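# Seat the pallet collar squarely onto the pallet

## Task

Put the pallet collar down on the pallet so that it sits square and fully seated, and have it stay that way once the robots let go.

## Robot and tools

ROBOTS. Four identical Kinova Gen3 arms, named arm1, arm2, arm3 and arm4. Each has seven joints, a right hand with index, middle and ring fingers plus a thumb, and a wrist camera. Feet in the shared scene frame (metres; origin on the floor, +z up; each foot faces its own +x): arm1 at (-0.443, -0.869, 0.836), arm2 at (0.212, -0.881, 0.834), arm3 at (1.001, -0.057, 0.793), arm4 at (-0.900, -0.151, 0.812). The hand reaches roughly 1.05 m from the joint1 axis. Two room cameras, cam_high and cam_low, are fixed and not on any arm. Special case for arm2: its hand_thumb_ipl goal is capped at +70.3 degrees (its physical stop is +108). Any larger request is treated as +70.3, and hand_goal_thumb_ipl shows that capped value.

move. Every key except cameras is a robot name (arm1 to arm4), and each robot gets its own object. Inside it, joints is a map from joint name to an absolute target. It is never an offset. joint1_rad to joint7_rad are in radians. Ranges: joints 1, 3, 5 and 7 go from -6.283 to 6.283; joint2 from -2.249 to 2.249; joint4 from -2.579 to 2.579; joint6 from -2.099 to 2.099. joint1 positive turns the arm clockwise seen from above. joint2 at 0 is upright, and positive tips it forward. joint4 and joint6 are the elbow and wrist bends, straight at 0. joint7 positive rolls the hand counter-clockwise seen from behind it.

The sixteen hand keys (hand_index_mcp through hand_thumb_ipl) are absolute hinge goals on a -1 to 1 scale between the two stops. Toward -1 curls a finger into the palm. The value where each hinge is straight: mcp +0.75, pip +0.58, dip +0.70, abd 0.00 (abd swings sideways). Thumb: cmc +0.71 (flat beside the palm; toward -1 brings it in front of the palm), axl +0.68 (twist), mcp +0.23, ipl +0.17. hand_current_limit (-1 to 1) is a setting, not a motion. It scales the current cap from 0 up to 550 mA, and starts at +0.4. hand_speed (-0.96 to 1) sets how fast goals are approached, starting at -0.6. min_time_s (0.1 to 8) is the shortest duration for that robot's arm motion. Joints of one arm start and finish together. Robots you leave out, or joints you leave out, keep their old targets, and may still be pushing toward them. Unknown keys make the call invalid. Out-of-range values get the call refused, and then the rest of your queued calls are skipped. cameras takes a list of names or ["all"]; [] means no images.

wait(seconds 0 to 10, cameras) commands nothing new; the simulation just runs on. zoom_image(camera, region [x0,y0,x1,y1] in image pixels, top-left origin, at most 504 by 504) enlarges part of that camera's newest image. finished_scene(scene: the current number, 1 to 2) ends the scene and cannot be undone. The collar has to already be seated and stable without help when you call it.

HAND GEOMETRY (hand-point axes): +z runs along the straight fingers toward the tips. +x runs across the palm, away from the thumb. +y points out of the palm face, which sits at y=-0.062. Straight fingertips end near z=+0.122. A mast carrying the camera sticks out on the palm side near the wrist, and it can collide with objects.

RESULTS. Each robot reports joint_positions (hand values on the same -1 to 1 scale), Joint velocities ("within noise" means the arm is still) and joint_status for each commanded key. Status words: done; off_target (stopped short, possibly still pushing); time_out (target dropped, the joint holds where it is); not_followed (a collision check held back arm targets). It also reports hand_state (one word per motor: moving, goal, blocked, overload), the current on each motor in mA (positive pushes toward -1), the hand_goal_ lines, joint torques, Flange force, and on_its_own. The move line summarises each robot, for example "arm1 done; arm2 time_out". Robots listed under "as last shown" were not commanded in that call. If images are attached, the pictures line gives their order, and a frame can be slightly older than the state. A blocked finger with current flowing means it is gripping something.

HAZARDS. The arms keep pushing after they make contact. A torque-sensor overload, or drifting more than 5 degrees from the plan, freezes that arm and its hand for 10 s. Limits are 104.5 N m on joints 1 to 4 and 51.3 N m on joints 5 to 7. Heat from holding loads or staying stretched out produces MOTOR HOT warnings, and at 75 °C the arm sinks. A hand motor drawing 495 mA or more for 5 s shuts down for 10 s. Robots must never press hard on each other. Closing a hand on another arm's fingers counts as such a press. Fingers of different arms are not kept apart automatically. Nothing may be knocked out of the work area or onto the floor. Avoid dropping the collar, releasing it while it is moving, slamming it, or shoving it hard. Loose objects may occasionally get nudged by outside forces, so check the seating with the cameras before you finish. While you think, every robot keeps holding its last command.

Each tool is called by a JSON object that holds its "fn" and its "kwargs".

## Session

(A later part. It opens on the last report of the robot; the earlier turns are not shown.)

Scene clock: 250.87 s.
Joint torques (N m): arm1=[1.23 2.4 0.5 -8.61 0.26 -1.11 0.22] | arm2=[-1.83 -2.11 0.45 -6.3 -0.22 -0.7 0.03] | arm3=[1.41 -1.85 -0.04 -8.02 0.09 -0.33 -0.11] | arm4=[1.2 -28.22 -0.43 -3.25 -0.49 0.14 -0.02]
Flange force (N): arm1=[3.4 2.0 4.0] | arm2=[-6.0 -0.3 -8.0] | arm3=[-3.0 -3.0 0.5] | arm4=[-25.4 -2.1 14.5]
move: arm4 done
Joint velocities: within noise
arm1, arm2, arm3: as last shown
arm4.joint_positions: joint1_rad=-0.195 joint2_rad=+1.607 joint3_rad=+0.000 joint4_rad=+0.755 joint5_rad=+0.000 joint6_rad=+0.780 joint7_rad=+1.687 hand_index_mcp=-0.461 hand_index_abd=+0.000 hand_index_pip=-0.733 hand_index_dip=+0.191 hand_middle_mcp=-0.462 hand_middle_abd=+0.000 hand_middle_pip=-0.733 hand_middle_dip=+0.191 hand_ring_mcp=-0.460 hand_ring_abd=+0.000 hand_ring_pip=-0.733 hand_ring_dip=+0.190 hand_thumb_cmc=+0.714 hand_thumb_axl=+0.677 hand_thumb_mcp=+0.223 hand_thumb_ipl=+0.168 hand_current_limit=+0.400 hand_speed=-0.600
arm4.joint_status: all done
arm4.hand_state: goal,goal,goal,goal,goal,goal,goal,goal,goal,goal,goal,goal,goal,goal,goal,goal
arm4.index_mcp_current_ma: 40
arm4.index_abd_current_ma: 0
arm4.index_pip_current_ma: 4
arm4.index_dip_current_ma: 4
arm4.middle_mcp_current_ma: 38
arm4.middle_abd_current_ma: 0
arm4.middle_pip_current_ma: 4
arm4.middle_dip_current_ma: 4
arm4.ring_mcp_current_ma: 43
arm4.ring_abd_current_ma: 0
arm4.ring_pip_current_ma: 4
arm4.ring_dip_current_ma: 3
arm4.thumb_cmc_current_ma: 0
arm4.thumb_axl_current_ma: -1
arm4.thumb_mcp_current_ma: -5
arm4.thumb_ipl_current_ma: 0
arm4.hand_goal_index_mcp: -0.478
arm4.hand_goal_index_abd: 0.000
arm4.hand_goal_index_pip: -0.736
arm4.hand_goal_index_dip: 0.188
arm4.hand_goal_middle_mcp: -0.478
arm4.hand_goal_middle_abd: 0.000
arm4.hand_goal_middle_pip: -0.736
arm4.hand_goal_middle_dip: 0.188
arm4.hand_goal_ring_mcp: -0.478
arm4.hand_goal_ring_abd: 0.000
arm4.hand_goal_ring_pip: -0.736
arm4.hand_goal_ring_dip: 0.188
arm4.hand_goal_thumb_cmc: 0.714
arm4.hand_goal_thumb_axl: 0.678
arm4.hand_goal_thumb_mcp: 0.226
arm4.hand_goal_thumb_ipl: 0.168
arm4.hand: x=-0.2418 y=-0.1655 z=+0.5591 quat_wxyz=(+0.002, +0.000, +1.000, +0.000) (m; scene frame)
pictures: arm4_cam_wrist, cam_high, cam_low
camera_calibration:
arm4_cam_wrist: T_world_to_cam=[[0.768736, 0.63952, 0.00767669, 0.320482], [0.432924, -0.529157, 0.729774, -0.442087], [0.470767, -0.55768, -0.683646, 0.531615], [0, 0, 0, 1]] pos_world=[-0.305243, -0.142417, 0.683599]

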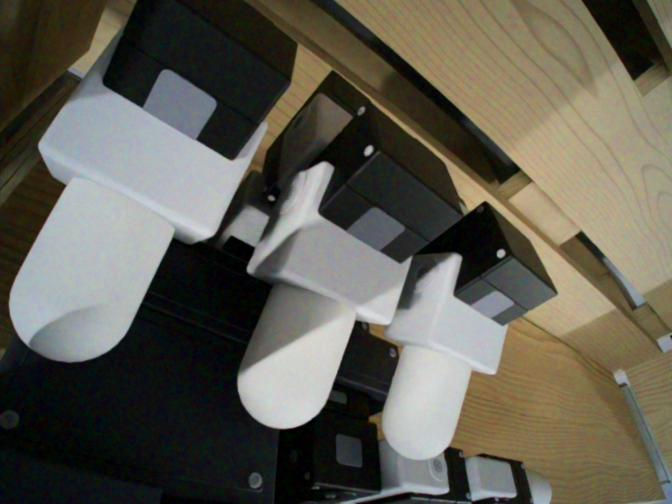

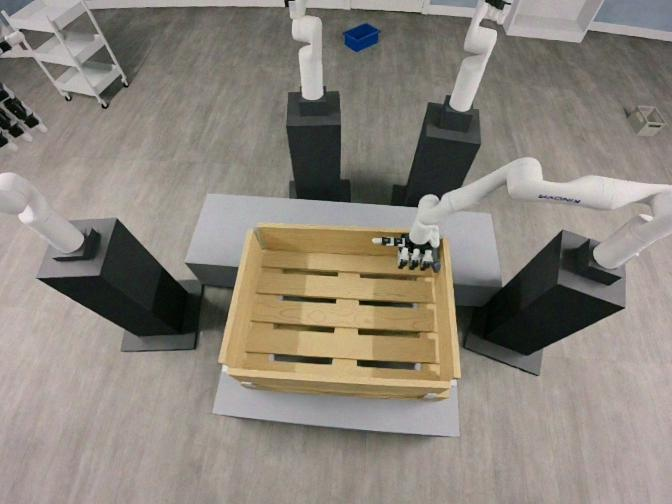

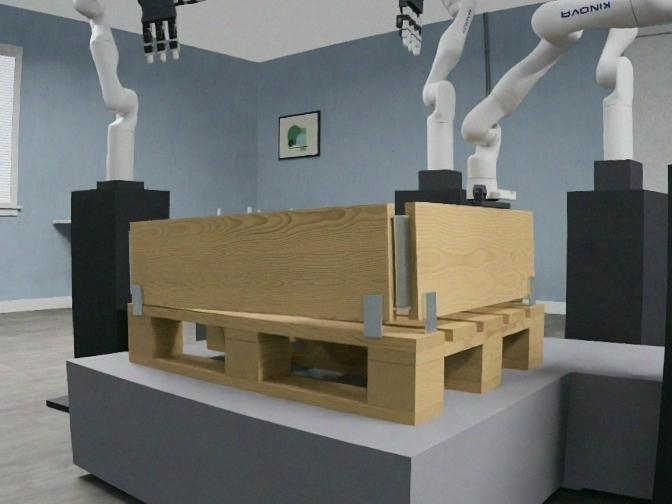

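{"fn": "move", "kwargs": {"arm4": {"joints": {"joint1_rad": -0.16, "joint7_rad": 1.722}, "min_time_s": 2.5}, "cameras": ["cam_high", "cam_low"]}}

{"fn": "zoom_image", "kwargs": {"camera": "cam_high", "region": [370, 200, 490, 410]}}

{"fn": "zoom_image", "kwargs": {"camera": "cam_low", "region": [340, 280, 460, 370]}}

Scene clock: 256.77 s.
Joint torques (N m): arm1=[1.2 2.45 0.49 -8.58 0.26 -1.1 0.17] | arm2=[-1.87 -2.07 0.42 -6.28 -0.23 -0.71 0.03] | arm3=[1.42 -1.86 -0.06 -8.09 0.1 -0.35 -0.14] | arm4=[49.69 -27.66 32.26 -4.27 8.62 -0.9 -4.11]
Flange force (N): arm1=[3.5 1.9 4.0] | arm2=[-5.9 -0.4 -8.1] | arm3=[-2.9 -3.2 0.7] | arm4=[-32.0 66.1 10.7]
move: arm4 done
Joint velocities: within noise
arm1, arm2, arm3: as last shown
arm4.joint_positions: joint1_rad=-0.160 joint2_rad=+1.607 joint3_rad=+0.000 joint4_rad=+0.755 joint5_rad=+0.000 joint6_rad=+0.780 joint7_rad=+1.722 hand_index_mcp=-0.461 hand_index_abd=+0.000 hand_index_pip=-0.733 hand_index_dip=+0.191 hand_middle_mcp=-0.462 hand_middle_abd=+0.000 hand_middle_pip=-0.733 hand_middle_dip=+0.191 hand_ring_mcp=-0.460 hand_ring_abd=+0.000 hand_ring_pip=-0.733 hand_ring_dip=+0.190 hand_thumb_cmc=+0.714 hand_thumb_axl=+0.677 hand_thumb_mcp=+0.223 hand_thumb_ipl=+0.168 hand_current_limit=+0.400 hand_speed=-0.600
arm4.joint_status: all done
arm4.hand_state: goal,goal,goal,goal,goal,goal,goal,goal,goal,goal,goal,goal,goal,goal,goal,goal
arm4.index_mcp_current_ma: 40
arm4.index_abd_current_ma: 0
arm4.index_pip_current_ma: 4
arm4.index_dip_current_ma: 4
arm4.middle_mcp_current_ma: 38
arm4.middle_abd_current_ma: 0
arm4.middle_pip_current_ma: 4
arm4.middle_dip_current_ma: 4
arm4.ring_mcp_current_ma: 43
arm4.ring_abd_current_ma: 0
arm4.ring_pip_current_ma: 4
arm4.ring_dip_current_ma: 3
arm4.thumb_cmc_current_ma: 0
arm4.thumb_axl_current_ma: -1
arm4.thumb_mcp_current_ma: -5
arm4.thumb_ipl_current_ma: 0
arm4.hand_goal_index_mcp: -0.478
arm4.hand_goal_index_abd: 0.000
arm4.hand_goal_index_pip: -0.736
arm4.hand_goal_index_dip: 0.188
arm4.hand_goal_middle_mcp: -0.478
arm4.hand_goal_middle_abd: 0.000
arm4.hand_goal_middle_pip: -0.736
arm4.hand_goal_middle_dip: 0.188
arm4.hand_goal_ring_mcp: -0.478
arm4.hand_goal_ring_abd: 0.000
arm4.hand_goal_ring_pip: -0.736
arm4.hand_goal_ring_dip: 0.188
arm4.hand_goal_thumb_cmc: 0.714
arm4.hand_goal_thumb_axl: 0.678
arm4.hand_goal_thumb_mcp: 0.226
arm4.hand_goal_thumb_ipl: 0.168
arm4.hand: x=-0.2456 y=-0.1874 z=+0.5592 quat_wxyz=(+0.002, +0.000, +1.000, +0.000) (m; scene frame)
pictures: cam_high, cam_low

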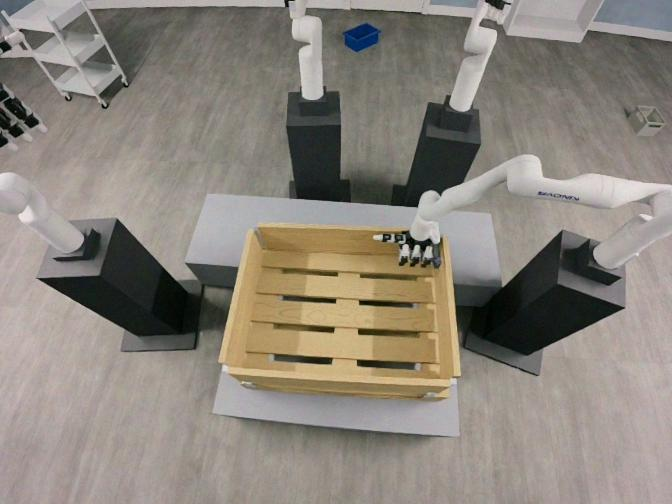

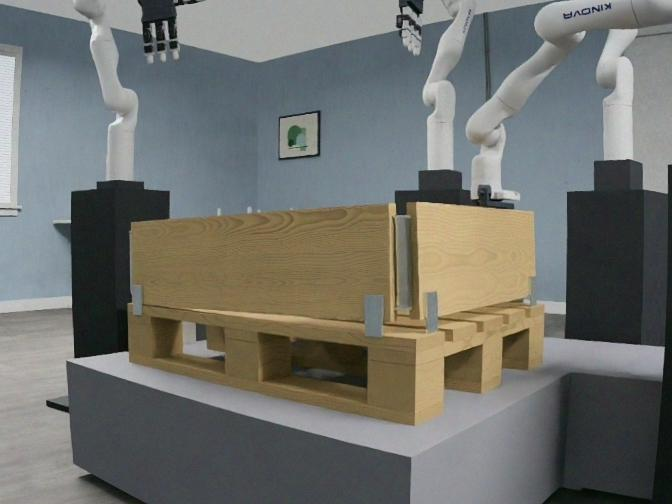

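Scaled by 2.400.

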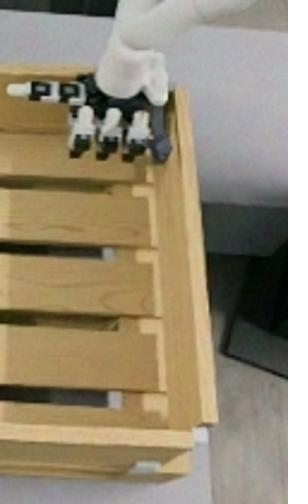

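Scaled by 4.200.

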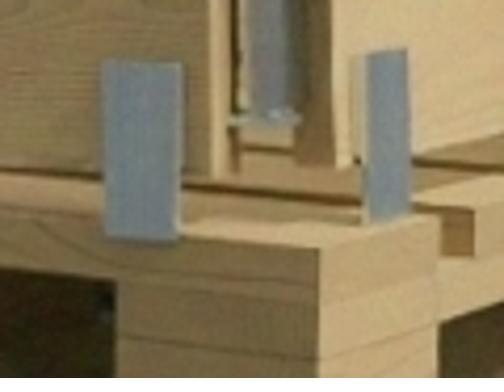

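{"fn": "move", "kwargs": {"arm4": {"joints": {"joint1_rad": -0.19, "joint7_rad": 1.692}, "min_time_s": 2}, "arm1": {"joints": {"hand_index_mcp": -0.479, "hand_middle_mcp": -0.479, "hand_ring_mcp": -0.479, "hand_index_pip": -0.737, "hand_middle_pip": -0.737, "hand_ring_pip": -0.737, "hand_index_dip": 0.188, "hand_middle_dip": 0.188, "hand_ring_dip": 0.188, "joint1_rad": -0.3415, "joint2_rad": 1.0464, "joint3_rad": 0, "joint4_rad": 2.3, "joint5_rad": 0, "joint6_rad": -0.205, "joint7_rad": 1.332}, "min_time_s": 5}, "cameras": ["arm1_cam_wrist", "cam_high", "cam_low"]}}

{"fn": "zoom_image", "kwargs": {"camera": "arm1_cam_wrist", "region": [168, 0, 672, 400]}}

Scene clock: 290.13 s.
Joint torques (N m): arm1=[1.34 -13.6 0.52 0.83 0.24 -0.49 0.18] | arm2=[-1.9 -2.04 0.5 -6.22 -0.25 -0.66 0] | arm3=[1.4 -1.88 -0.06 -8.04 0.12 -0.3 -0.13] | arm4=[1.13 -28.25 -0.46 -3.19 -0.49 0.14 -0.01]
Flange force (N): arm1=[0.6 4.4 -6.7] | arm2=[-6.0 -0.2 -8.1] | arm3=[-3.0 -3.2 0.6] | arm4=[-25.9 -2.3 14.7]
move: arm1 done; arm4 done
Joint velocities: within noise
arm1.joint_positions: joint1_rad=-0.341 joint2_rad=+1.046 joint3_rad=+0.000 joint4_rad=+2.300 joint5_rad=+0.000 joint6_rad=-0.205 joint7_rad=+1.332 hand_index_mcp=-0.464 hand_index_abd=+0.000 hand_index_pip=-0.733 hand_index_dip=+0.191 hand_middle_mcp=-0.465 hand_middle_abd=+0.000 hand_middle_pip=-0.733 hand_middle_dip=+0.191 hand_ring_mcp=-0.463 hand_ring_abd=+0.000 hand_ring_pip=-0.734 hand_ring_dip=+0.190 hand_thumb_cmc=+0.714 hand_thumb_axl=+0.677 hand_thumb_mcp=+0.223 hand_thumb_ipl=+0.168 hand_current_limit=+0.400 hand_speed=-0.600
arm1.joint_status: all done
arm1.hand_state: goal,goal,goal,goal,goal,goal,goal,goal,goal,goal,goal,goal,goal,goal,goal,goal
arm1.index_mcp_current_ma: 15
arm1.index_abd_current_ma: 0
arm1.index_pip_current_ma: 1
arm1.index_dip_current_ma: 1
arm1.middle_mcp_current_ma: 14
arm1.middle_abd_current_ma: 0
arm1.middle_pip_current_ma: 1
arm1.middle_dip_current_ma: 1
arm1.ring_mcp_current_ma: 16
arm1.ring_abd_current_ma: 0
arm1.ring_pip_current_ma: 1
arm1.ring_dip_current_ma: 1
arm1.thumb_cmc_current_ma: 0
arm1.thumb_axl_current_ma: 0
arm1.thumb_mcp_current_ma: -2
arm1.thumb_ipl_current_ma: 0
arm1.hand_goal_index_mcp: -0.478
arm1.hand_goal_index_abd: 0.000
arm1.hand_goal_index_pip: -0.736
arm1.hand_goal_index_dip: 0.188
arm1.hand_goal_middle_mcp: -0.478
arm1.hand_goal_middle_abd: 0.000
arm1.hand_goal_middle_pip: -0.736
arm1.hand_goal_middle_dip: 0.188
arm1.hand_goal_ring_mcp: -0.478
arm1.hand_goal_ring_abd: 0.000
arm1.hand_goal_ring_pip: -0.736
arm1.hand_goal_ring_dip: 0.188
arm1.hand_goal_thumb_cmc: 0.714
arm1.hand_goal_thumb_axl: 0.678
arm1.hand_goal_thumb_mcp: 0.226
arm1.hand_goal_thumb_ipl: 0.168
arm1.hand: x=-0.5743 y=-0.5469 z=+0.7270 quat_wxyz=(+0.007, -0.707, +0.707, +0.004) (m; scene frame)
arm2, arm3: as last shown
arm4.joint_positions: joint1_rad=-0.190 joint2_rad=+1.607 joint3_rad=+0.000 joint4_rad=+0.755 joint5_rad=+0.000 joint6_rad=+0.780 joint7_rad=+1.692 hand_index_mcp=-0.461 hand_index_abd=+0.000 hand_index_pip=-0.733 hand_index_dip=+0.191 hand_middle_mcp=-0.462 hand_middle_abd=+0.000 hand_middle_pip=-0.733 hand_middle_dip=+0.191 hand_ring_mcp=-0.460 hand_ring_abd=+0.000 hand_ring_pip=-0.733 hand_ring_dip=+0.190 hand_thumb_cmc=+0.714 hand_thumb_axl=+0.677 hand_thumb_mcp=+0.223 hand_thumb_ipl=+0.168 hand_current_limit=+0.400 hand_speed=-0.600
arm4.joint_status: all done
arm4.hand_state: goal,goal,goal,goal,goal,goal,goal,goal,goal,goal,goal,goal,goal,goal,goal,goal
arm4.index_mcp_current_ma: 40
arm4.index_abd_current_ma: 0
arm4.index_pip_current_ma: 4
arm4.index_dip_current_ma: 4
arm4.middle_mcp_current_ma: 38
arm4.middle_abd_current_ma: 0
arm4.middle_pip_current_ma: 4
arm4.middle_dip_current_ma: 4
arm4.ring_mcp_current_ma: 43
arm4.ring_abd_current_ma: 0
arm4.ring_pip_current_ma: 4
arm4.ring_dip_current_ma: 3
arm4.thumb_cmc_current_ma: 0
arm4.thumb_axl_current_ma: -1
arm4.thumb_mcp_current_ma: -5
arm4.thumb_ipl_current_ma: 0
arm4.hand_goal_index_mcp: -0.478
arm4.hand_goal_index_abd: 0.000
arm4.hand_goal_index_pip: -0.736
arm4.hand_goal_index_dip: 0.188
arm4.hand_goal_middle_mcp: -0.478
arm4.hand_goal_middle_abd: 0.000
arm4.hand_goal_middle_pip: -0.736
arm4.hand_goal_middle_dip: 0.188
arm4.hand_goal_ring_mcp: -0.478
arm4.hand_goal_ring_abd: 0.000
arm4.hand_goal_ring_pip: -0.736
arm4.hand_goal_ring_dip: 0.188
arm4.hand_goal_thumb_cmc: 0.714
arm4.hand_goal_thumb_axl: 0.678
arm4.hand_goal_thumb_mcp: 0.226
arm4.hand_goal_thumb_ipl: 0.168
arm4.hand: x=-0.2424 y=-0.1687 z=+0.5591 quat_wxyz=(+0.002, +0.000, +1.000, +0.000) (m; scene frame)
pictures: arm1_cam_wrist, cam_high, cam_low
led back after a hold (arm1 arm): the arm was led back toward your command in small steps, so it may still be short of it.
joint command not followed: on one or more control steps a check withheld the commanded joint targets of the arm1 arm, and it was not sent them on those steps.
cause: the commanded joint targets, or the way to them, would bring a part of the robot too close to another arm (this arm's hand and a part of the arm4 arm, at the place that arm is still heading or pushing toward).
camera_calibration:
arm1_cam_wrist: T_world_to_cam=[[-0.656113, 0.75382, 0.0356495, 0.0416869], [0.498381, 0.397342, 0.770543, -0.110767], [0.566686, 0.52333, -0.636391, 1.20226], [0, 0, 0, 1]] pos_world=[-0.598748, -0.61659, 0.848972]

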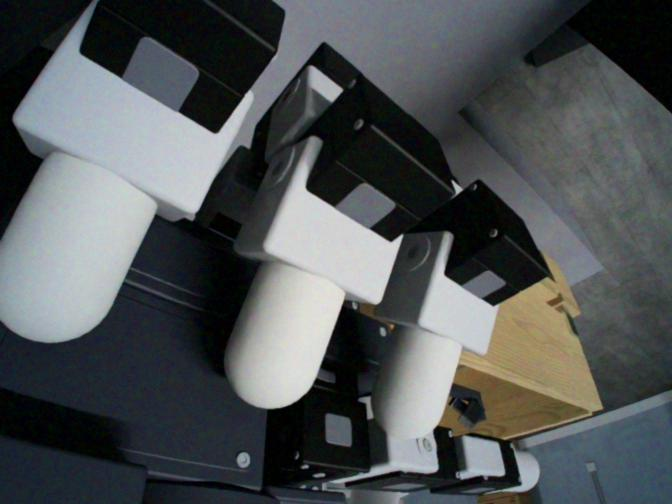

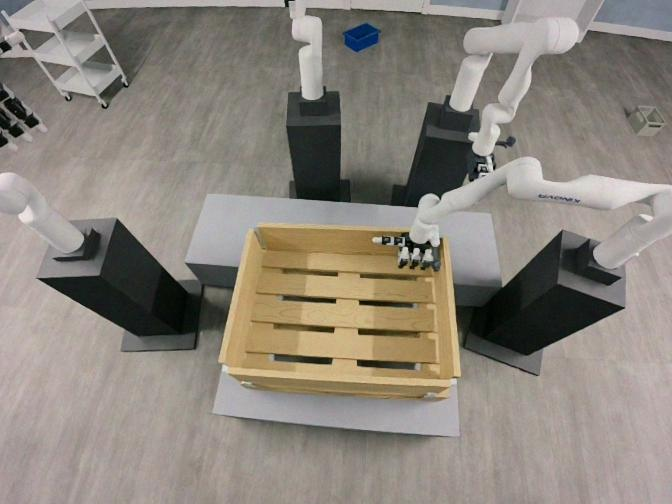

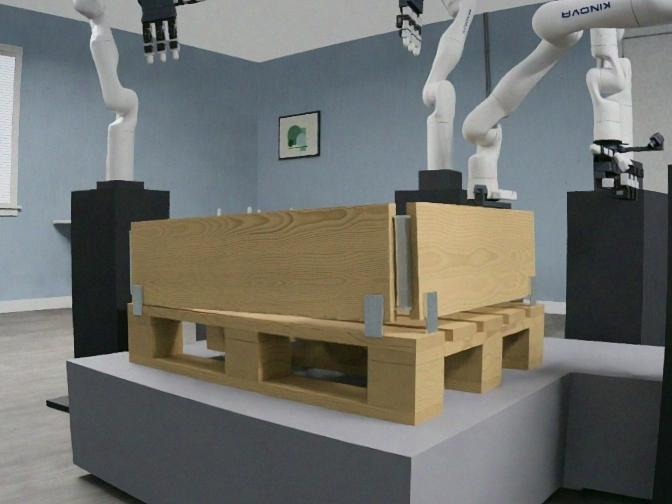

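Scaled by 1.000.

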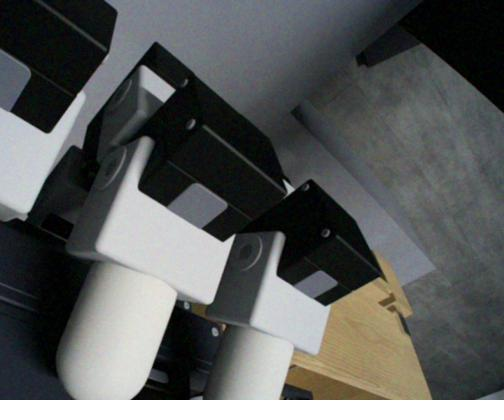

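{"fn": "move", "kwargs": {"arm1": {"joints": {"hand_index_mcp": 0.753, "hand_middle_mcp": 0.753, "hand_ring_mcp": 0.753, "hand_index_pip": 0.577, "hand_middle_pip": 0.577, "hand_ring_pip": 0.577, "hand_index_dip": 0.696, "hand_middle_dip": 0.696, "hand_ring_dip": 0.696, "joint7_rad": 0.8}, "min_time_s": 2}, "cameras": ["arm1_cam_wrist"]}}

{"fn": "zoom_image", "kwargs": {"camera": "arm1_cam_wrist", "region": [250, 0, 672, 400]}}

Scene clock: 300.60 s.
Joint torques (N m): arm1=[1.33 -13.69 0.63 0.83 0.17 -0.47 0.22] | arm2=[-1.8 -2.07 0.45 -6.24 -0.19 -0.65 -0.01] | arm3=[1.39 -1.91 -0.03 -8.06 0.12 -0.33 -0.14] | arm4=[1.12 -28.29 -0.4 -3.2 -0.48 0.15 -0.02]
Flange force (N): arm1=[2.8 3.4 -6.4] | arm2=[-6.0 -0.4 -8.0] | arm3=[-3.1 -3.1 0.5] | arm4=[-25.9 -2.4 14.8]
move: arm1 done
Joint velocities: within noise
arm1.joint_positions: joint1_rad=-0.341 joint2_rad=+1.046 joint3_rad=+0.000 joint4_rad=+2.300 joint5_rad=+0.000 joint6_rad=-0.205 joint7_rad=+0.800 hand_index_mcp=+0.750 hand_index_abd=+0.000 hand_index_pip=+0.575 hand_index_dip=+0.694 hand_middle_mcp=+0.751 hand_middle_abd=+0.000 hand_middle_pip=+0.575 hand_middle_dip=+0.693 hand_ring_mcp=+0.750 hand_ring_abd=+0.000 hand_ring_pip=+0.575 hand_ring_dip=+0.694 hand_thumb_cmc=+0.714 hand_thumb_axl=+0.677 hand_thumb_mcp=+0.223 hand_thumb_ipl=+0.168 hand_current_limit=+0.400 hand_speed=-0.600
arm1.joint_status: all done
arm1.hand_state: goal,goal,goal,goal,goal,goal,goal,goal,goal,goal,goal,goal,goal,goal,goal,goal
arm1.index_mcp_current_ma: -2
arm1.index_abd_current_ma: 0
arm1.index_pip_current_ma: -1
arm1.index_dip_current_ma: -1
arm1.middle_mcp_current_ma: -2
arm1.middle_abd_current_ma: 0
arm1.middle_pip_current_ma: -2
arm1.middle_dip_current_ma: -1
arm1.ring_mcp_current_ma: -2
arm1.ring_abd_current_ma: 0
arm1.ring_pip_current_ma: -1
arm1.ring_dip_current_ma: -1
arm1.thumb_cmc_current_ma: 0
arm1.thumb_axl_current_ma: 0
arm1.thumb_mcp_current_ma: -2
arm1.thumb_ipl_current_ma: 0
arm1.hand_goal_index_mcp: 0.754
arm1.hand_goal_index_abd: 0.000
arm1.hand_goal_index_pip: 0.578
arm1.hand_goal_index_dip: 0.696
arm1.hand_goal_middle_mcp: 0.754
arm1.hand_goal_middle_abd: 0.000
arm1.hand_goal_middle_pip: 0.578
arm1.hand_goal_middle_dip: 0.696
arm1.hand_goal_ring_mcp: 0.754
arm1.hand_goal_ring_abd: 0.000
arm1.hand_goal_ring_pip: 0.578
arm1.hand_goal_ring_dip: 0.696
arm1.hand_goal_thumb_cmc: 0.714
arm1.hand_goal_thumb_axl: 0.678
arm1.hand_goal_thumb_mcp: 0.226
arm1.hand_goal_thumb_ipl: 0.168
arm1.hand: x=-0.5511 y=-0.5070 z=+0.7278 quat_wxyz=(+0.006, -0.496, +0.868, +0.006) (m; scene frame)
arm2, arm3, arm4: as last shown
pictures: arm1_cam_wrist
camera_calibration:
arm1_cam_wrist: T_world_to_cam=[[-0.182919, 0.982247, 0.0416231, 0.399052], [0.636661, 0.0860889, 0.766323, -0.217319], [0.749135, 0.166675, -0.641105, 1.09178], [0, 0, 0, 1]] pos_world=[-0.60654, -0.555232, 0.849875]

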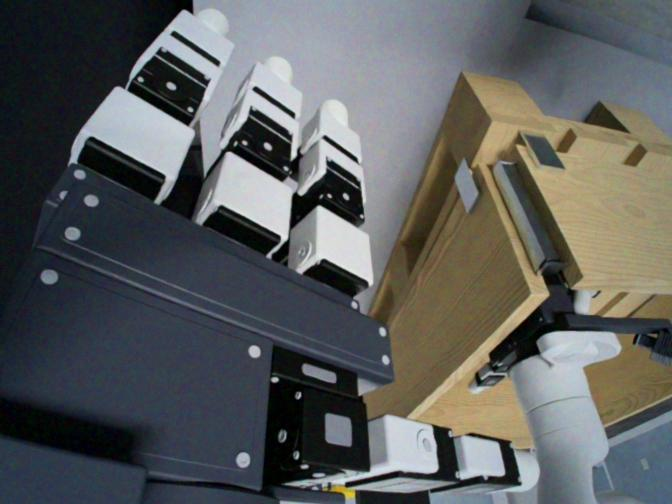

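Scaled by 1.194 from the camera's 672x504 image, which has a finer 960x720 frame.

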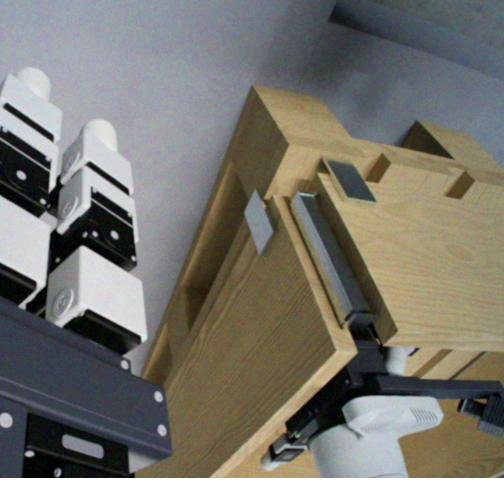

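{"fn": "zoom_image", "kwargs": {"camera": "arm1_cam_wrist", "region": [430, 60, 600, 230]}}

Scaled by 2.965 from the camera's 672x504 image, which has a finer 960x720 frame.

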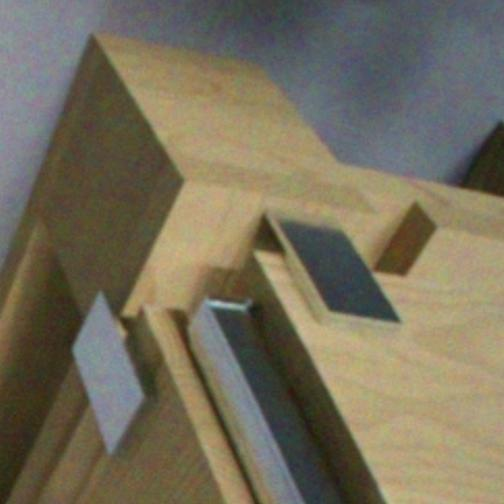

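{"fn": "move", "kwargs": {"arm4": {"joints": {"joint1_rad": -0.2735, "joint2_rad": 1.1346, "joint4_rad": 1.0323, "joint6_rad": 0.9747, "joint7_rad": 1.609}, "min_time_s": 4}, "arm3": {"joints": {"hand_index_mcp": -0.479, "hand_middle_mcp": -0.479, "hand_ring_mcp": -0.479, "hand_index_pip": -0.737, "hand_middle_pip": -0.737, "hand_ring_pip": -0.737, "hand_index_dip": 0.188, "hand_middle_dip": 0.188, "hand_ring_dip": 0.188, "joint1_rad": 0.1982, "joint2_rad": 0.8541, "joint3_rad": 0, "joint4_rad": 1.655, "joint5_rad": 0, "joint6_rad": 0.6325, "joint7_rad": 3.196}, "min_time_s": 5}, "cameras": ["cam_high"]}}

{"fn": "move", "kwargs": {"arm3": {"joints": {"joint2_rad": 1.5799, "joint4_rad": 1.2966, "joint6_rad": 0.2651}, "min_time_s": 4}, "cameras": ["cam_high", "cam_low", "arm3_cam_wrist", "arm1_cam_wrist"]}}

Scene clock: 334.67 s.
Joint torques (N m): arm1=[1.37 -13.68 0.63 0.85 0.17 -0.48 0.21] | arm2=[-1.9 -2 0.35 -6.29 -0.22 -0.65 0.07] | arm3=[1.39 -21.3 0 -5.13 0.18 0.29 -0.11] | arm4=[1.12 -27.45 -0.45 -4.22 -0.53 0.12 0.01]
Flange force (N): arm1=[2.8 3.5 -6.4] | arm2=[-5.7 -0.4 -7.8] | arm3=[-2.7 -1.4 4.3] | arm4=[-22.0 0.1 5.0]
move: arm3 off_target; arm4 done
Joint velocities: within noise
arm1, arm2: as last shown
arm3.joint_positions: joint1_rad=+0.198 joint2_rad=+0.854 joint3_rad=+0.000 joint4_rad=+1.655 joint5_rad=+0.000 joint6_rad=+0.633 joint7_rad=+3.196 hand_index_mcp=-0.459 hand_index_abd=+0.000 hand_index_pip=-0.733 hand_index_dip=+0.191 hand_middle_mcp=-0.459 hand_middle_abd=+0.000 hand_middle_pip=-0.733 hand_middle_dip=+0.191 hand_ring_mcp=-0.459 hand_ring_abd=+0.000 hand_ring_pip=-0.733 hand_ring_dip=+0.191 hand_thumb_cmc=+0.714 hand_thumb_axl=+0.677 hand_thumb_mcp=+0.223 hand_thumb_ipl=+0.168 hand_current_limit=+0.400 hand_speed=-0.600
arm3.joint_status: hand_middle_mcp off_target (ended at -0.459, target -0.479); the others done
arm3.hand_state: goal,goal,goal,goal,goal,goal,goal,goal,goal,goal,goal,goal,goal,goal,goal,goal
arm3.index_mcp_current_ma: 10
arm3.index_abd_current_ma: 0
arm3.index_pip_current_ma: 0
arm3.index_dip_current_ma: 0
arm3.middle_mcp_current_ma: 11
arm3.middle_abd_current_ma: 0
arm3.middle_pip_current_ma: 0
arm3.middle_dip_current_ma: 0
arm3.ring_mcp_current_ma: 11
arm3.ring_abd_current_ma: 0
arm3.ring_pip_current_ma: 0
arm3.ring_dip_current_ma: 0
arm3.thumb_cmc_current_ma: 0
arm3.thumb_axl_current_ma: 0
arm3.thumb_mcp_current_ma: 0
arm3.thumb_ipl_current_ma: 0
arm3.hand_goal_index_mcp: -0.478
arm3.hand_goal_index_abd: 0.000
arm3.hand_goal_index_pip: -0.736
arm3.hand_goal_index_dip: 0.188
arm3.hand_goal_middle_mcp: -0.478
arm3.hand_goal_middle_abd: 0.000
arm3.hand_goal_middle_pip: -0.736
arm3.hand_goal_middle_dip: 0.188
arm3.hand_goal_ring_mcp: -0.478
arm3.hand_goal_ring_abd: 0.000
arm3.hand_goal_ring_pip: -0.736
arm3.hand_goal_ring_dip: 0.188
arm3.hand_goal_thumb_cmc: 0.714
arm3.hand_goal_thumb_axl: 0.678
arm3.hand_goal_thumb_mcp: 0.226
arm3.hand_goal_thumb_ipl: 0.168
arm3.hand: x=+0.5847 y=-0.0277 z=+0.7998 quat_wxyz=(+0.000, +0.707, +0.707, +0.000) (m; scene frame)
arm4.joint_positions: joint1_rad=-0.273 joint2_rad=+1.135 joint3_rad=+0.000 joint4_rad=+1.032 joint5_rad=+0.000 joint6_rad=+0.975 joint7_rad=+1.609 hand_index_mcp=-0.461 hand_index_abd=+0.000 hand_index_pip=-0.733 hand_index_dip=+0.191 hand_middle_mcp=-0.462 hand_middle_abd=+0.000 hand_middle_pip=-0.733 hand_middle_dip=+0.191 hand_ring_mcp=-0.460 hand_ring_abd=+0.000 hand_ring_pip=-0.733 hand_ring_dip=+0.190 hand_thumb_cmc=+0.714 hand_thumb_axl=+0.677 hand_thumb_mcp=+0.223 hand_thumb_ipl=+0.168 hand_current_limit=+0.400 hand_speed=-0.600
arm4.joint_status: all done
arm4.hand_state: goal,goal,goal,goal,goal,goal,goal,goal,goal,goal,goal,goal,goal,goal,goal,goal
arm4.index_mcp_current_ma: 40
arm4.index_abd_current_ma: 0
arm4.index_pip_current_ma: 4
arm4.index_dip_current_ma: 4
arm4.middle_mcp_current_ma: 38
arm4.middle_abd_current_ma: 0
arm4.middle_pip_current_ma: 4
arm4.middle_dip_current_ma: 4
arm4.ring_mcp_current_ma: 43
arm4.ring_abd_current_ma: 0
arm4.ring_pip_current_ma: 4
arm4.ring_dip_current_ma: 3
arm4.thumb_cmc_current_ma: 0
arm4.thumb_axl_current_ma: -1
arm4.thumb_mcp_current_ma: -5
arm4.thumb_ipl_current_ma: 0
arm4.hand_goal_index_mcp: -0.478
arm4.hand_goal_index_abd: 0.000
arm4.hand_goal_index_pip: -0.736
arm4.hand_goal_index_dip: 0.188
arm4.hand_goal_middle_mcp: -0.478
arm4.hand_goal_middle_abd: 0.000
arm4.hand_goal_middle_pip: -0.736
arm4.hand_goal_middle_dip: 0.188
arm4.hand_goal_ring_mcp: -0.478
arm4.hand_goal_ring_abd: 0.000
arm4.hand_goal_ring_pip: -0.736
arm4.hand_goal_ring_dip: 0.188
arm4.hand_goal_thumb_cmc: 0.714
arm4.hand_goal_thumb_axl: 0.678
arm4.hand_goal_thumb_mcp: 0.226
arm4.hand_goal_thumb_ipl: 0.168
arm4.hand: x=-0.2370 y=-0.1153 z=+0.7992 quat_wxyz=(+0.002, +0.000, +1.000, +0.000) (m; scene frame)
pictures: cam_high

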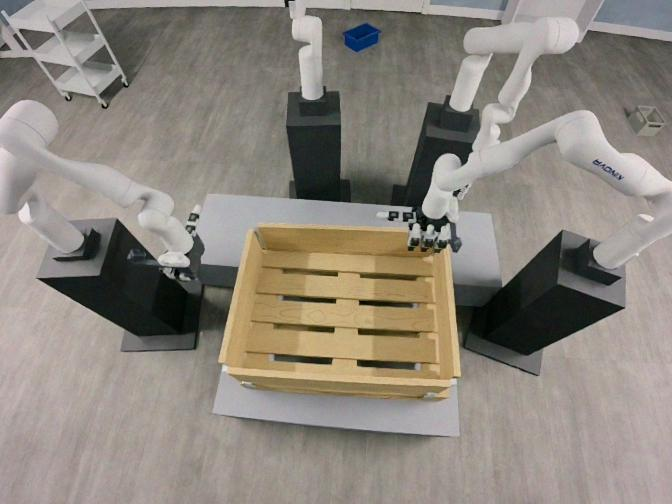

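Scene clock: 339.00 s.
Joint torques (N m): arm1=[1.31 -13.59 0.66 0.87 0.16 -0.43 0.2] | arm2=[-1.78 -2.1 0.5 -6.28 -0.24 -0.65 0] | arm3=[1.39 -23.18 0.07 -2.35 0.2 0.28 -0.15] | arm4=[1.15 -27.5 -0.46 -4.22 -0.52 0.09 0.03]
Flange force (N): arm1=[2.7 3.3 -6.5] | arm2=[-6.0 -0.3 -7.9] | arm3=[-3.0 0.2 3.9] | arm4=[-22.2 0.2 5.0]
move: arm3 done
Joint velocities: within noise
arm1, arm4: as last shown
arm2.joint_positions: joint1_rad=+0.360 joint2_rad=-0.376 joint3_rad=-0.107 joint4_rad=+1.424 joint5_rad=-0.040 joint6_rad=+1.981 joint7_rad=+1.855 hand_index_mcp=+0.753 hand_index_abd=+0.000 hand_index_pip=+0.577 hand_index_dip=+0.696 hand_middle_mcp=+0.753 hand_middle_abd=+0.000 hand_middle_pip=+0.577 hand_middle_dip=+0.696 hand_ring_mcp=+0.753 hand_ring_abd=+0.000 hand_ring_pip=+0.577 hand_ring_dip=+0.696 hand_thumb_cmc=+0.714 hand_thumb_axl=+0.677 hand_thumb_mcp=+0.224 hand_thumb_ipl=+0.168 hand_current_limit=+0.400 hand_speed=-0.600
arm2.joint_status: not commanded
arm2.hand_state: goal,goal,goal,goal,goal,goal,goal,goal,goal,goal,goal,goal,goal,goal,goal,goal
arm2.index_mcp_current_ma: -2
arm2.index_abd_current_ma: 0
arm2.index_pip_current_ma: 2
arm2.index_dip_current_ma: 0
arm2.middle_mcp_current_ma: -2
arm2.middle_abd_current_ma: 0
arm2.middle_pip_current_ma: 2
arm2.middle_dip_current_ma: 0
arm2.ring_mcp_current_ma: -2
arm2.ring_abd_current_ma: 0
arm2.ring_pip_current_ma: 2
arm2.ring_dip_current_ma: 0
arm2.thumb_cmc_current_ma: 1
arm2.thumb_axl_current_ma: -2
arm2.thumb_mcp_current_ma: -7
arm2.thumb_ipl_current_ma: -1
arm2.hand_goal_index_mcp: 0.754
arm2.hand_goal_index_abd: 0.000
arm2.hand_goal_index_pip: 0.576
arm2.hand_goal_index_dip: 0.696
arm2.hand_goal_middle_mcp: 0.754
arm2.hand_goal_middle_abd: 0.000
arm2.hand_goal_middle_pip: 0.576
arm2.hand_goal_middle_dip: 0.696
arm2.hand_goal_ring_mcp: 0.754
arm2.hand_goal_ring_abd: 0.000
arm2.hand_goal_ring_pip: 0.576
arm2.hand_goal_ring_dip: 0.696
arm2.hand_goal_thumb_cmc: 0.714
arm2.hand_goal_thumb_axl: 0.678
arm2.hand_goal_thumb_mcp: 0.226
arm2.hand_goal_thumb_ipl: 0.168
arm2.hand: x=+0.1522 y=-0.7308 z=+1.3698 quat_wxyz=(+0.051, -0.761, +0.646, +0.035) (m; scene frame)
arm3.joint_positions: joint1_rad=+0.198 joint2_rad=+1.580 joint3_rad=+0.000 joint4_rad=+1.297 joint5_rad=+0.000 joint6_rad=+0.265 joint7_rad=+3.196 hand_index_mcp=-0.459 hand_index_abd=+0.000 hand_index_pip=-0.733 hand_index_dip=+0.191 hand_middle_mcp=-0.459 hand_middle_abd=+0.000 hand_middle_pip=-0.733 hand_middle_dip=+0.191 hand_ring_mcp=-0.459 hand_ring_abd=+0.000 hand_ring_pip=-0.733 hand_ring_dip=+0.191 hand_thumb_cmc=+0.714 hand_thumb_axl=+0.677 hand_thumb_mcp=+0.223 hand_thumb_ipl=+0.168 hand_current_limit=+0.400 hand_speed=-0.600
arm3.joint_status: all done
arm3.hand_state: goal,goal,goal,goal,goal,goal,goal,goal,goal,goal,goal,goal,goal,goal,goal,goal
arm3.index_mcp_current_ma: 10
arm3.index_abd_current_ma: 0
arm3.index_pip_current_ma: 0
arm3.index_dip_current_ma: 0
arm3.middle_mcp_current_ma: 11
arm3.middle_abd_current_ma: 0
arm3.middle_pip_current_ma: 0
arm3.middle_dip_current_ma: 0
arm3.ring_mcp_current_ma: 11
arm3.ring_abd_current_ma: 0
arm3.ring_pip_current_ma: 0
arm3.ring_dip_current_ma: 0
arm3.thumb_cmc_current_ma: 0
arm3.thumb_axl_current_ma: 0
arm3.thumb_mcp_current_ma: 0
arm3.thumb_ipl_current_ma: 0
arm3.hand_goal_index_mcp: -0.478
arm3.hand_goal_index_abd: 0.000
arm3.hand_goal_index_pip: -0.736
arm3.hand_goal_index_dip: 0.188
arm3.hand_goal_middle_mcp: -0.478
arm3.hand_goal_middle_abd: 0.000
arm3.hand_goal_middle_pip: -0.736
arm3.hand_goal_middle_dip: 0.188
arm3.hand_goal_ring_mcp: -0.478
arm3.hand_goal_ring_abd: 0.000
arm3.hand_goal_ring_pip: -0.736
arm3.hand_goal_ring_dip: 0.188
arm3.hand_goal_thumb_cmc: 0.714
arm3.hand_goal_thumb_axl: 0.678
arm3.hand_goal_thumb_mcp: 0.226
arm3.hand_goal_thumb_ipl: 0.168
arm3.hand: x=+0.5845 y=-0.0277 z=+0.4697 quat_wxyz=(+0.000, +0.707, +0.707, +0.000) (m; scene frame)
pictures: arm1_cam_wrist, arm3_cam_wrist, cam_high, cam_low
camera_calibration:
arm1_cam_wrist: T_world_to_cam=[[-0.182846, 0.982263, 0.0415596, 0.39916], [0.636668, 0.086091, 0.766318, -0.217309], [0.749147, 0.166577, -0.641116, 1.09175], [0, 0, 0, 1]] pos_world=[-0.60654, -0.555231, 0.849875]
arm3_cam_wrist: T_world_to_cam=[[0.633732, -0.773545, -0.00360394, -0.358119], [-0.535659, -0.442194, 0.719399, -0.0773005], [-0.558081, -0.453975, -0.694588, 0.769828], [0, 0, 0, 1]] pos_world=[0.615171, 0.0382802, 0.589033]

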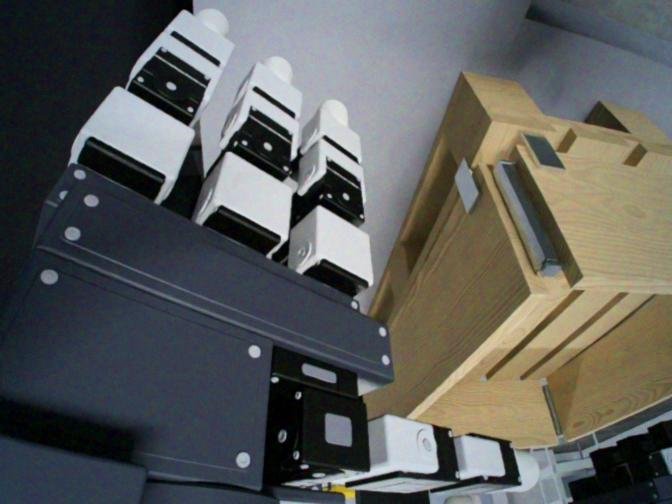

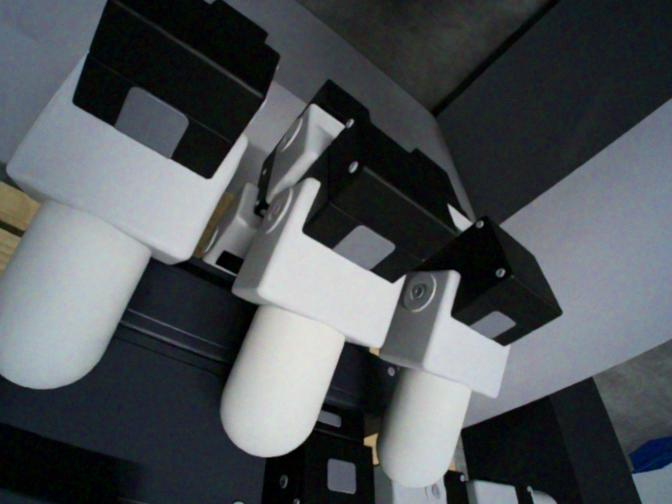

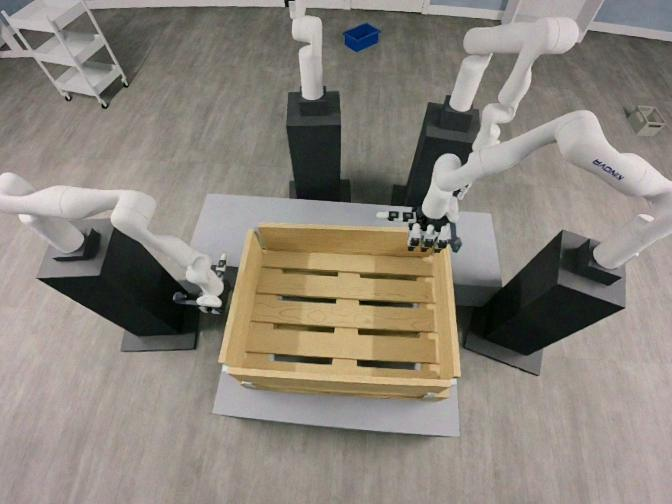

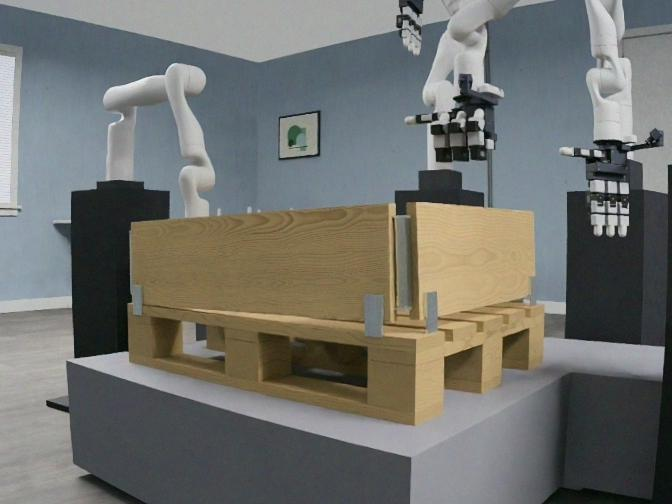

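{"fn": "move", "kwargs": {"arm3": {"joints": {"joint2_rad": 1.6300, "joint4_rad": 1.0573, "joint6_rad": 0.4543}, "min_time_s": 3}}}

{"fn": "move", "kwargs": {"arm3": {"joints": {"joint2_rad": 1.6463, "joint4_rad": 0.9955, "joint6_rad": 0.4998}, "min_time_s": 2.5}, "cameras": ["cam_high", "cam_low", "arm1_cam_wrist"]}}

{"fn": "zoom_image", "kwargs": {"camera": "arm1_cam_wrist", "region": [430, 60, 600, 230]}}

Scene clock: 352.80 s.
Joint torques (N m): arm1=[1.31 -13.63 0.65 0.84 0.19 -0.42 0.19] | arm2=[-1.79 -2.12 0.4 -6.3 -0.2 -0.67 0.02] | arm3=[1.41 -33.95 1.37 -12.05 1.28 -2.66 0.74] | arm4=[1.11 -27.47 -0.47 -4.27 -0.51 0.12 0]
Flange force (N): arm1=[2.8 3.3 -6.4] | arm2=[-5.9 -0.5 -7.9] | arm3=[-6.0 17.3 5.5] | arm4=[-21.8 0.1 5.0]
move: arm3 done
Joint velocities: within noise
arm1, arm2, arm4: as last shown
arm3.joint_positions: joint1_rad=+0.198 joint2_rad=+1.630 joint3_rad=+0.000 joint4_rad=+1.057 joint5_rad=+0.000 joint6_rad=+0.454 joint7_rad=+3.196 hand_index_mcp=-0.459 hand_index_abd=+0.000 hand_index_pip=-0.733 hand_index_dip=+0.191 hand_middle_mcp=-0.459 hand_middle_abd=+0.000 hand_middle_pip=-0.733 hand_middle_dip=+0.191 hand_ring_mcp=-0.459 hand_ring_abd=+0.000 hand_ring_pip=-0.733 hand_ring_dip=+0.191 hand_thumb_cmc=+0.714 hand_thumb_axl=+0.677 hand_thumb_mcp=+0.223 hand_thumb_ipl=+0.168 hand_current_limit=+0.400 hand_speed=-0.600
arm3.joint_status: all done
arm3.hand_state: goal,goal,goal,goal,goal,goal,goal,goal,goal,goal,goal,goal,goal,goal,goal,goal
arm3.index_mcp_current_ma: 10
arm3.index_abd_current_ma: 0
arm3.index_pip_current_ma: 0
arm3.index_dip_current_ma: 0
arm3.middle_mcp_current_ma: 11
arm3.middle_abd_current_ma: 0
arm3.middle_pip_current_ma: 0
arm3.middle_dip_current_ma: 0
arm3.ring_mcp_current_ma: 11
arm3.ring_abd_current_ma: 0
arm3.ring_pip_current_ma: 0
arm3.ring_dip_current_ma: 0
arm3.thumb_cmc_current_ma: 0
arm3.thumb_axl_current_ma: 0
arm3.thumb_mcp_current_ma: 0
arm3.thumb_ipl_current_ma: 0
arm3.hand_goal_index_mcp: -0.478
arm3.hand_goal_index_abd: 0.000
arm3.hand_goal_index_pip: -0.736
arm3.hand_goal_index_dip: 0.188
arm3.hand_goal_middle_mcp: -0.478
arm3.hand_goal_middle_abd: 0.000
arm3.hand_goal_middle_pip: -0.736
arm3.hand_goal_middle_dip: 0.188
arm3.hand_goal_ring_mcp: -0.478
arm3.hand_goal_ring_abd: 0.000
arm3.hand_goal_ring_pip: -0.736
arm3.hand_goal_ring_dip: 0.188
arm3.hand_goal_thumb_cmc: 0.714
arm3.hand_goal_thumb_axl: 0.678
arm3.hand_goal_thumb_mcp: 0.226
arm3.hand_goal_thumb_ipl: 0.168
arm3.hand: x=+0.5298 y=-0.0247 z=+0.4695 quat_wxyz=(+0.000, +0.707, +0.707, +0.000) (m; scene frame)
pictures: none

Scene clock: 355.60 s.
Joint torques (N m): arm1=[1.35 -13.61 0.65 0.84 0.12 -0.41 0.18] | arm2=[-1.91 -2.04 0.53 -6.25 -0.19 -0.68 0.06] | arm3=[1.42 -24.95 0.12 -4.24 0.2 0.32 -0.11] | arm4=[1.18 -27.45 -0.45 -4.22 -0.5 0.14 -0.01]
Flange force (N): arm1=[2.8 3.2 -6.5] | arm2=[-6.1 0.1 -8.1] | arm3=[-2.6 -0.2 3.7] | arm4=[-21.9 0.2 5.0]
move: arm3 done
Joint velocities: within noise
arm1, arm2, arm4: as last shown
arm3.joint_positions: joint1_rad=+0.198 joint2_rad=+1.646 joint3_rad=+0.000 joint4_rad=+0.996 joint5_rad=+0.000 joint6_rad=+0.500 joint7_rad=+3.196 hand_index_mcp=-0.460 hand_index_abd=+0.000 hand_index_pip=-0.734 hand_index_dip=+0.191 hand_middle_mcp=-0.460 hand_middle_abd=+0.000 hand_middle_pip=-0.734 hand_middle_dip=+0.191 hand_ring_mcp=-0.460 hand_ring_abd=+0.000 hand_ring_pip=-0.733 hand_ring_dip=+0.191 hand_thumb_cmc=+0.714 hand_thumb_axl=+0.677 hand_thumb_mcp=+0.223 hand_thumb_ipl=+0.168 hand_current_limit=+0.400 hand_speed=-0.600
arm3.joint_status: all done
arm3.hand_state: goal,goal,goal,goal,goal,goal,goal,goal,goal,goal,goal,goal,goal,goal,goal,goal
arm3.index_mcp_current_ma: 10
arm3.index_abd_current_ma: 0
arm3.index_pip_current_ma: 0
arm3.index_dip_current_ma: 0
arm3.middle_mcp_current_ma: 10
arm3.middle_abd_current_ma: 0
arm3.middle_pip_current_ma: 0
arm3.middle_dip_current_ma: 0
arm3.ring_mcp_current_ma: 10
arm3.ring_abd_current_ma: 0
arm3.ring_pip_current_ma: 0
arm3.ring_dip_current_ma: 0
arm3.thumb_cmc_current_ma: 0
arm3.thumb_axl_current_ma: 0
arm3.thumb_mcp_current_ma: 0
arm3.thumb_ipl_current_ma: 0
arm3.hand_goal_index_mcp: -0.478
arm3.hand_goal_index_abd: 0.000
arm3.hand_goal_index_pip: -0.736
arm3.hand_goal_index_dip: 0.188
arm3.hand_goal_middle_mcp: -0.478
arm3.hand_goal_middle_abd: 0.000
arm3.hand_goal_middle_pip: -0.736
arm3.hand_goal_middle_dip: 0.188
arm3.hand_goal_ring_mcp: -0.478
arm3.hand_goal_ring_abd: 0.000
arm3.hand_goal_ring_pip: -0.736
arm3.hand_goal_ring_dip: 0.188
arm3.hand_goal_thumb_cmc: 0.714
arm3.hand_goal_thumb_axl: 0.678
arm3.hand_goal_thumb_mcp: 0.226
arm3.hand_goal_thumb_ipl: 0.168
arm3.hand: x=+0.5175 y=-0.0241 z=+0.4693 quat_wxyz=(+0.000, +0.707, +0.707, +0.000) (m; scene frame)
pictures: arm1_cam_wrist, cam_high, cam_low
camera_calibration:
arm1_cam_wrist: T_world_to_cam=[[-0.182846, 0.982263, 0.0415596, 0.39916], [0.636668, 0.086091, 0.766318, -0.217309], [0.749147, 0.166577, -0.641116, 1.09175], [0, 0, 0, 1]] pos_world=[-0.60654, -0.555231, 0.849875]

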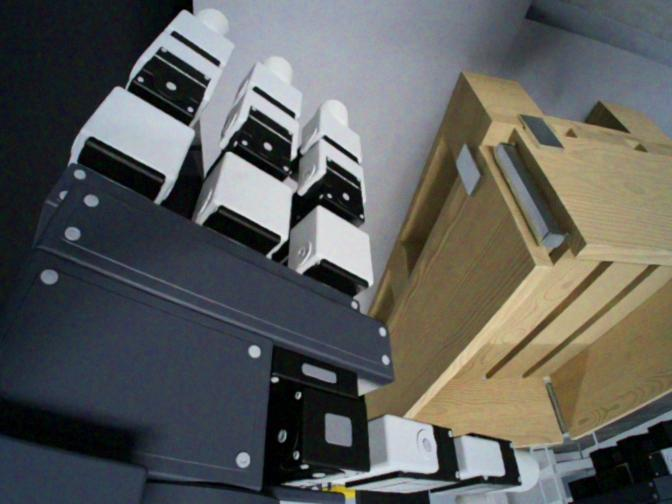

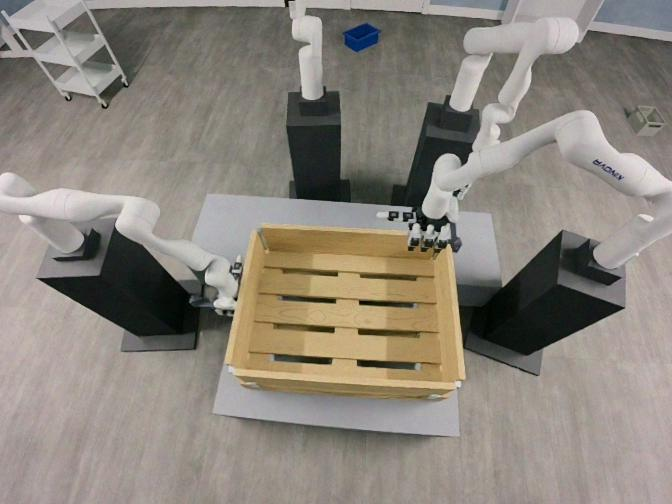

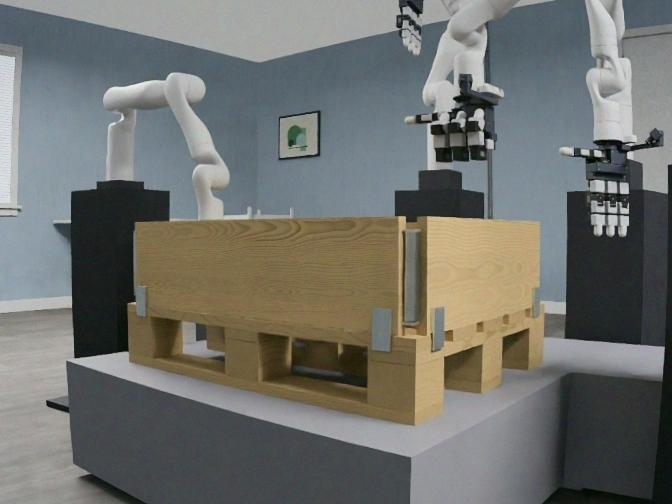

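Scaled by 2.965 from the camera's 672x504 image, which has a finer 960x720 frame.

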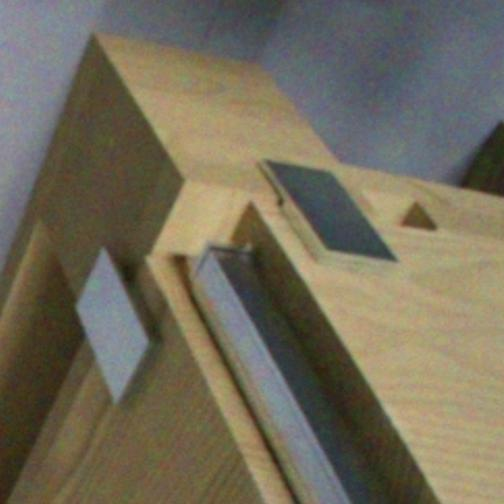

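{"fn": "zoom_image", "kwargs": {"camera": "cam_low", "region": [330, 210, 560, 400]}}

{"fn": "zoom_image", "kwargs": {"camera": "cam_low", "region": [110, 210, 340, 400]}}

{"fn": "zoom_image", "kwargs": {"camera": "cam_high", "region": [210, 210, 480, 410]}}

Scaled by 2.191.

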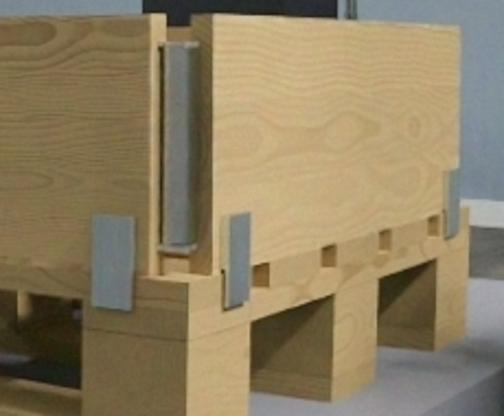

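Scaled by 2.191.

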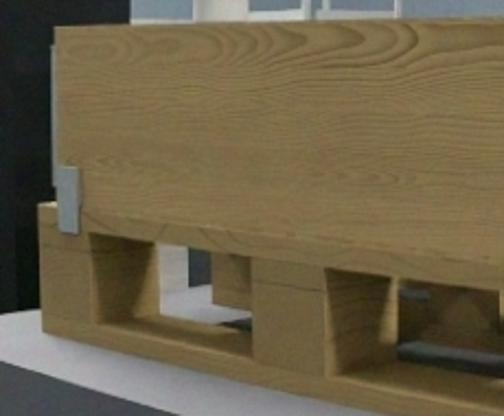

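Scaled by 1.867.

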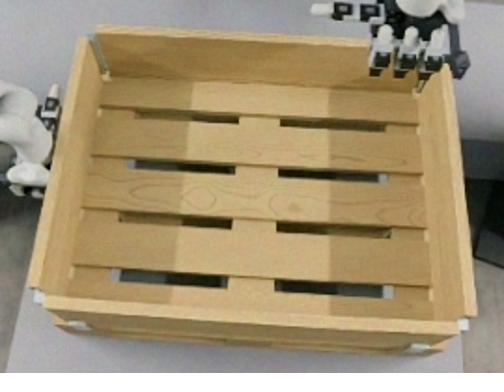

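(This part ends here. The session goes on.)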